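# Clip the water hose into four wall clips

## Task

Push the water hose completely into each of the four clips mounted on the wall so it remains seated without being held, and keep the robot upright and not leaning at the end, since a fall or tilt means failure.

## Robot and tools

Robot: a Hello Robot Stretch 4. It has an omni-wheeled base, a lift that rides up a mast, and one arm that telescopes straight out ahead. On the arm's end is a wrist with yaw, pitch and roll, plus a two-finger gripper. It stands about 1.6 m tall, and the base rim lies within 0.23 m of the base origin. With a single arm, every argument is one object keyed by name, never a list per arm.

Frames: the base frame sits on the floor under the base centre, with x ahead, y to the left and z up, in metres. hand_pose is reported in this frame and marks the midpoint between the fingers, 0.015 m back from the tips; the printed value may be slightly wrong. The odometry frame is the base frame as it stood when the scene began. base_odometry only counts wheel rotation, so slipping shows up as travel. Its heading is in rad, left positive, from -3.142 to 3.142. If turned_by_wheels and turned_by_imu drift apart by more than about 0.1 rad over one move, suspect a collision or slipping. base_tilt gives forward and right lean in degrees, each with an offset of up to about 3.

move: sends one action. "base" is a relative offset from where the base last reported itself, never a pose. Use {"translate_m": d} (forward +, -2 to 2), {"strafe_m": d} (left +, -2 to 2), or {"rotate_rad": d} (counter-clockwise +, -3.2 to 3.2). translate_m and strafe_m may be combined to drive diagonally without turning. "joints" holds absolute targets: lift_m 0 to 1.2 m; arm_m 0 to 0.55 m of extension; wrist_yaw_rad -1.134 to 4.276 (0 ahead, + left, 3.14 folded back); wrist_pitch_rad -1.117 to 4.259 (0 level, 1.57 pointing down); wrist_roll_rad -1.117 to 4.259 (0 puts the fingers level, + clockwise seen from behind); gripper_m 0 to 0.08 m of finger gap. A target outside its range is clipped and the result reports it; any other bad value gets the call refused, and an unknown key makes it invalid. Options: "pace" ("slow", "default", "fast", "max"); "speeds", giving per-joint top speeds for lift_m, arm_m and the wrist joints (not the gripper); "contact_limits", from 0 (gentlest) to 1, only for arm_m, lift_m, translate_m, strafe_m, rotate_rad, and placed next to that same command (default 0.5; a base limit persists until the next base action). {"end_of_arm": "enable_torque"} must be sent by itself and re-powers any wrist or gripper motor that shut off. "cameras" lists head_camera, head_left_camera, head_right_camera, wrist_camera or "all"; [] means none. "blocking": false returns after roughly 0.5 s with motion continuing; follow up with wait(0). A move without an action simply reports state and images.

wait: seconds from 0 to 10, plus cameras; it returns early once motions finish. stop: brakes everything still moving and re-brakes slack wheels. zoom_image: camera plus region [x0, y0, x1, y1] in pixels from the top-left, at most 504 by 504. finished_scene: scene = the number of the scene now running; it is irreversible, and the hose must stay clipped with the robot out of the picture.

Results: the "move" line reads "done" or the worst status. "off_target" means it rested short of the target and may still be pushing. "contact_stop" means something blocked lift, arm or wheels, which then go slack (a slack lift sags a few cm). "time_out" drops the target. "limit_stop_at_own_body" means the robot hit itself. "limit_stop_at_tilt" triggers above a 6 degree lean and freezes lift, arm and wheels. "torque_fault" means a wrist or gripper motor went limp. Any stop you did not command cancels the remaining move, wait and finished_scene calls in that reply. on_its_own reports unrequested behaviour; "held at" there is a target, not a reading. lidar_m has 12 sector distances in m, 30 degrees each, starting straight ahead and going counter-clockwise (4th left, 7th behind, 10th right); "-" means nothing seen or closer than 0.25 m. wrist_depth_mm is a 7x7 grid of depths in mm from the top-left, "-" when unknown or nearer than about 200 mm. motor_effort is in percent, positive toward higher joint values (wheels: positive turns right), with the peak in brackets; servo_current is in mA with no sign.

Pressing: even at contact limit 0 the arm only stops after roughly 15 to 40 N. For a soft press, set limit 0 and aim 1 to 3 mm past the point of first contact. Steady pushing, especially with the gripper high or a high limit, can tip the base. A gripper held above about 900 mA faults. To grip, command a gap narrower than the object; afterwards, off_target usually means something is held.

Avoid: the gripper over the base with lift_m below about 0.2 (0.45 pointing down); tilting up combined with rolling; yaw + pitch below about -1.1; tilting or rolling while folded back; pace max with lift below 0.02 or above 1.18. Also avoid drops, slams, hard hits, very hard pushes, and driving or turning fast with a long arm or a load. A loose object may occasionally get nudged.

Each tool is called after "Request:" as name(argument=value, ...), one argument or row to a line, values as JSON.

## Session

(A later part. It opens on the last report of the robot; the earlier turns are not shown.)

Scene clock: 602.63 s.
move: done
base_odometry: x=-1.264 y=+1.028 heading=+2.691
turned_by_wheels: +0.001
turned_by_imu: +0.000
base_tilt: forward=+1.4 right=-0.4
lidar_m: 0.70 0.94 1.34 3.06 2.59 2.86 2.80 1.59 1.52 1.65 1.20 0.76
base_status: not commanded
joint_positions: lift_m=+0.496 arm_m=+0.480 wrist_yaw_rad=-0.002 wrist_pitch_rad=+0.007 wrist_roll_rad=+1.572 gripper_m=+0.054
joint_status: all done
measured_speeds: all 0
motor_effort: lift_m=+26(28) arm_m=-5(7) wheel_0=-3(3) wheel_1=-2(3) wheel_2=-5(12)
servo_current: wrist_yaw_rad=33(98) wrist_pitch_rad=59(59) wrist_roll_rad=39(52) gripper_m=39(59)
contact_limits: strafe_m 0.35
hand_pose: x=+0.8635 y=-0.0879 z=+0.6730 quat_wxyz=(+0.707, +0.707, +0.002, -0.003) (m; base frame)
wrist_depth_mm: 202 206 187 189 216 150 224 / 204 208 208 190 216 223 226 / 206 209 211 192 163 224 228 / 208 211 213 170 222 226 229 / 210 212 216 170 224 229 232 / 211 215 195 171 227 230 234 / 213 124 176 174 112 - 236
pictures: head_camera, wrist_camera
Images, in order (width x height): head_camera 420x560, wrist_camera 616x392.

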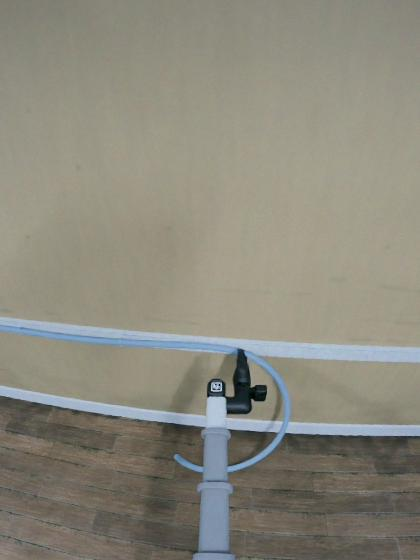

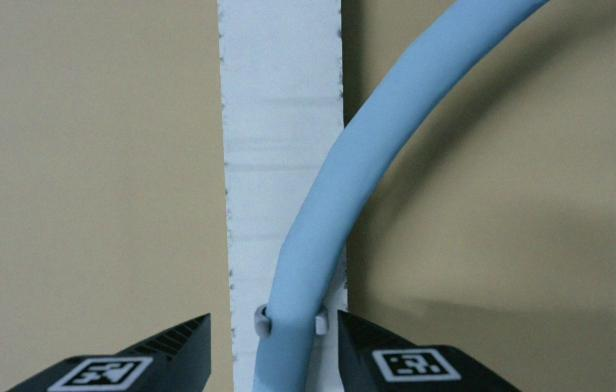

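Request:
move(
  joints={"arm_m":0.28},
  cameras=["wrist_camera"],
)

Request:
move(
  base={"translate_m":-0.5},
  joints={"arm_m":0.05},
  cameras=["wrist_camera"],
)

Request:
move(
  base={"strafe_m":0.8},
  cameras=["head_camera"],
)

Request:
zoom_image(
  camera="head_camera",
  region=[0, 260, 210, 470],
)

Request:
zoom_image(
  camera="head_camera",
  region=[210, 260, 420, 470],
)

Scene clock: 611.90 s.
move: done
base_odometry: x=-1.264 y=+1.028 heading=+2.691
turned_by_wheels: +0.000
turned_by_imu: -0.002
base_tilt: forward=+1.5 right=+0.0
lidar_m: 0.70 0.93 1.34 3.07 2.58 2.88 2.81 1.61 1.50 1.65 1.21 0.76
base_status: not commanded
joint_positions: lift_m=+0.496 arm_m=+0.280 wrist_yaw_rad=-0.002 wrist_pitch_rad=+0.007 wrist_roll_rad=+1.572 gripper_m=+0.054
joint_status: all done
measured_speeds: all 0
motor_effort: lift_m=+26(26) arm_m=-5(7) wheel_0=-3(3) wheel_1=-2(3) wheel_2=-5(5)
servo_current: wrist_yaw_rad=39(59) wrist_pitch_rad=52(59) wrist_roll_rad=39(59) gripper_m=33(52)
contact_limits: strafe_m 0.35
hand_pose: x=+0.6635 y=-0.0879 z=+0.6730 quat_wxyz=(+0.707, +0.707, +0.002, -0.003) (m; base frame)
wrist_depth_mm: 389 397 399 - - - - / 394 397 - - 343 - - / 397 402 - 364 - - - / 399 - - 364 - - - / 402 - - 375 - - - / - - - 377 - - - / - 109 136 382 112 - -
pictures: wrist_camera
Images, in order (width x height): wrist_camera 616x392.

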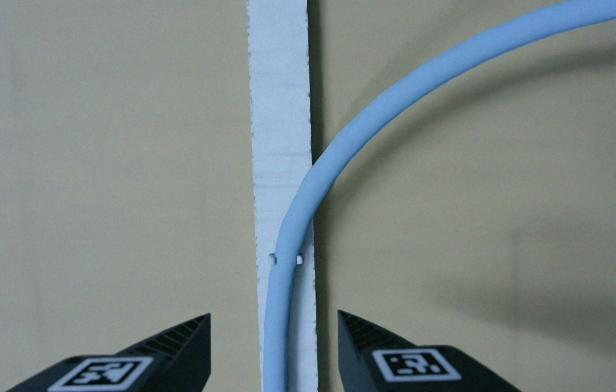

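Scene clock: 615.07 s.
move: done
base_odometry: x=-0.814 y=+0.810 heading=+2.690
turned_by_wheels: -0.001
turned_by_imu: -0.003
base_tilt: forward=+1.4 right=+0.0
lidar_m: 1.19 1.46 2.14 2.44 2.48 2.35 2.31 1.60 1.22 1.61 1.73 1.42
base_status: done
joint_positions: lift_m=+0.496 arm_m=+0.050 wrist_yaw_rad=-0.002 wrist_pitch_rad=+0.007 wrist_roll_rad=+1.572 gripper_m=+0.054
joint_status: all done
measured_speeds: all 0
motor_effort: lift_m=+26(26) arm_m=-6(7) wheel_0=-6(12) wheel_1=-4(8) wheel_2=+0(16)
servo_current: wrist_yaw_rad=39(52) wrist_pitch_rad=39(65) wrist_roll_rad=39(52) gripper_m=46(59)
hand_pose: x=+0.4335 y=-0.0879 z=+0.6731 quat_wxyz=(+0.707, +0.707, +0.002, -0.003) (m; base frame)
wrist_depth_mm: - - - 1098 - 1078 904 / - - - 1118 - 1098 891 / - - - 1138 - 1118 904 / - - - 1160 - 1118 866 / - - - 1182 - 1138 917 / - - - 1160 - 1138 931 / - 109 136 1182 112 - 891
pictures: wrist_camera
Images, in order (width x height): wrist_camera 616x392.

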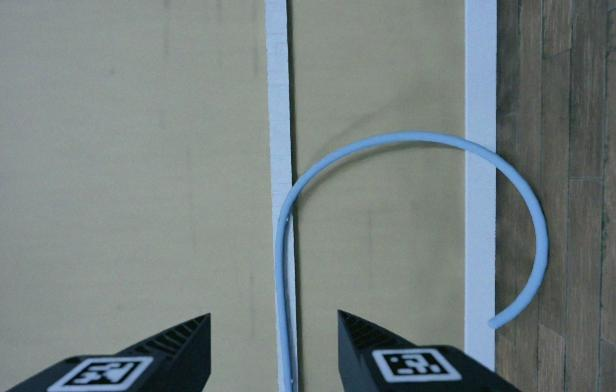

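Scene clock: 619.07 s.
move: done
base_odometry: x=-1.164 y=+0.090 heading=+2.690
turned_by_wheels: +0.000
turned_by_imu: +0.001
base_tilt: forward=+1.5 right=-0.3
lidar_m: 1.42 1.52 2.30 1.87 1.65 2.26 2.24 2.43 1.98 1.99 1.93 1.33
base_status: done
joint_positions: lift_m=+0.496 arm_m=+0.050 wrist_yaw_rad=-0.002 wrist_pitch_rad=+0.007 wrist_roll_rad=+1.572 gripper_m=+0.054
joint_status: not commanded
measured_speeds: all 0
motor_effort: lift_m=+26(26) arm_m=-6(6) wheel_0=-3(17) wheel_1=+1(14) wheel_2=+0(5)
servo_current: wrist_yaw_rad=39(52) wrist_pitch_rad=46(72) wrist_roll_rad=33(59) gripper_m=39(52)
hand_pose: x=+0.4335 y=-0.0879 z=+0.6731 quat_wxyz=(+0.707, +0.707, +0.002, -0.003) (m; base frame)
wrist_depth_mm: - - - 1182 - 1098 891 / - - - 1182 - 1118 904 / - - - - - 1118 904 / - - - - - 1118 917 / - - - 1229 - 1138 917 / - - - 1229 - 1182 946 / - 109 136 1255 112 - 891
pictures: head_camera
Images, in order (width x height): head_camera 420x560.

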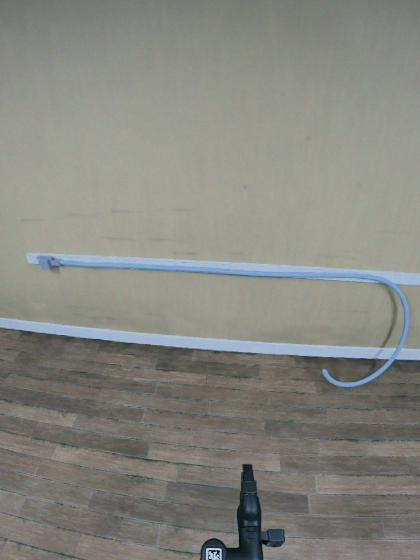

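Scaled by 2.400 from the camera's 420x560 image, which has a finer 1200x1600 frame.

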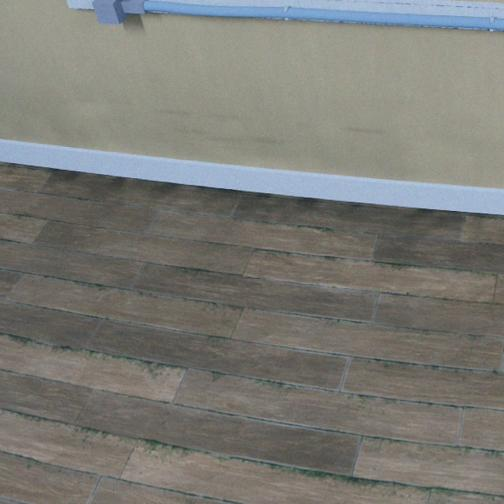

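Scaled by 2.400 from the camera's 420x560 image, which has a finer 1200x1600 frame.

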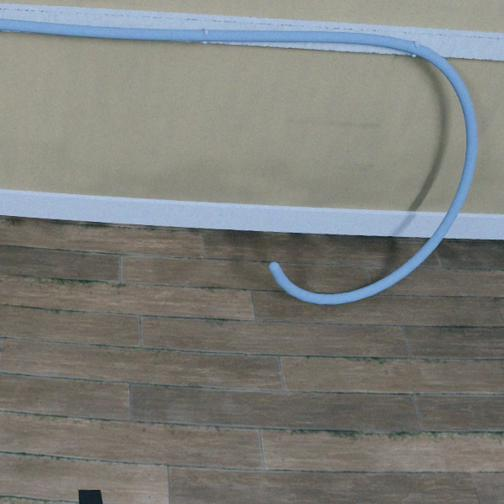

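Request:
zoom_image(
  camera="head_camera",
  region=[360, 260, 410, 310],
)

Request:
zoom_image(
  camera="head_camera",
  region=[270, 245, 330, 305],
)

Request:
zoom_image(
  camera="head_camera",
  region=[100, 220, 220, 340],
)

Scaled by 10.080 from the camera's 420x560 image, which has a finer 1200x1600 frame.

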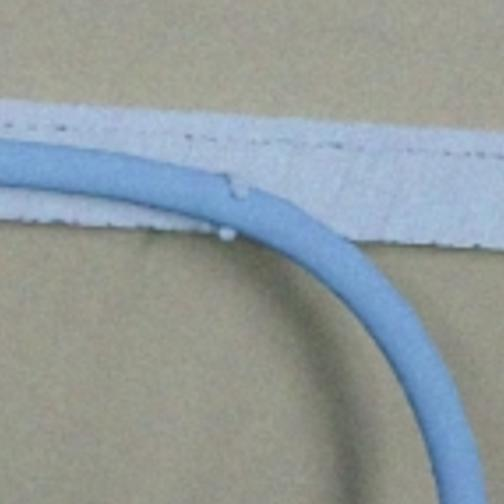

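Scaled by 8.400 from the camera's 420x560 image, which has a finer 1200x1600 frame.

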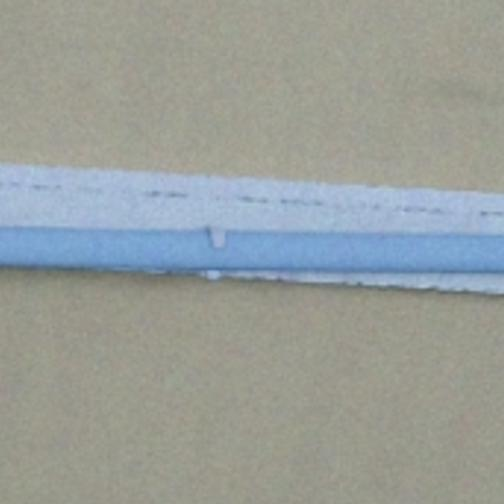

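Scaled by 4.200 from the camera's 420x560 image, which has a finer 1200x1600 frame.

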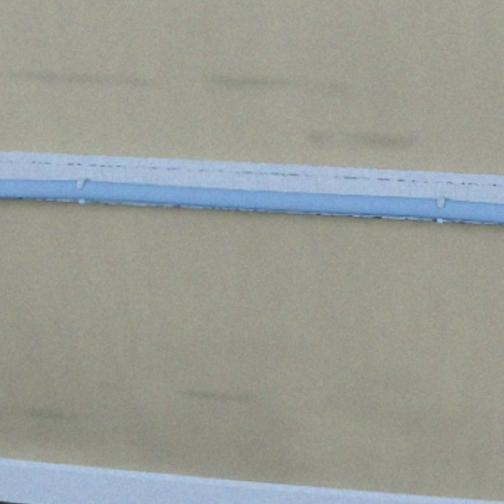

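Request:
finished_scene(
  scene=2,
)

The scene is finished: the task was done.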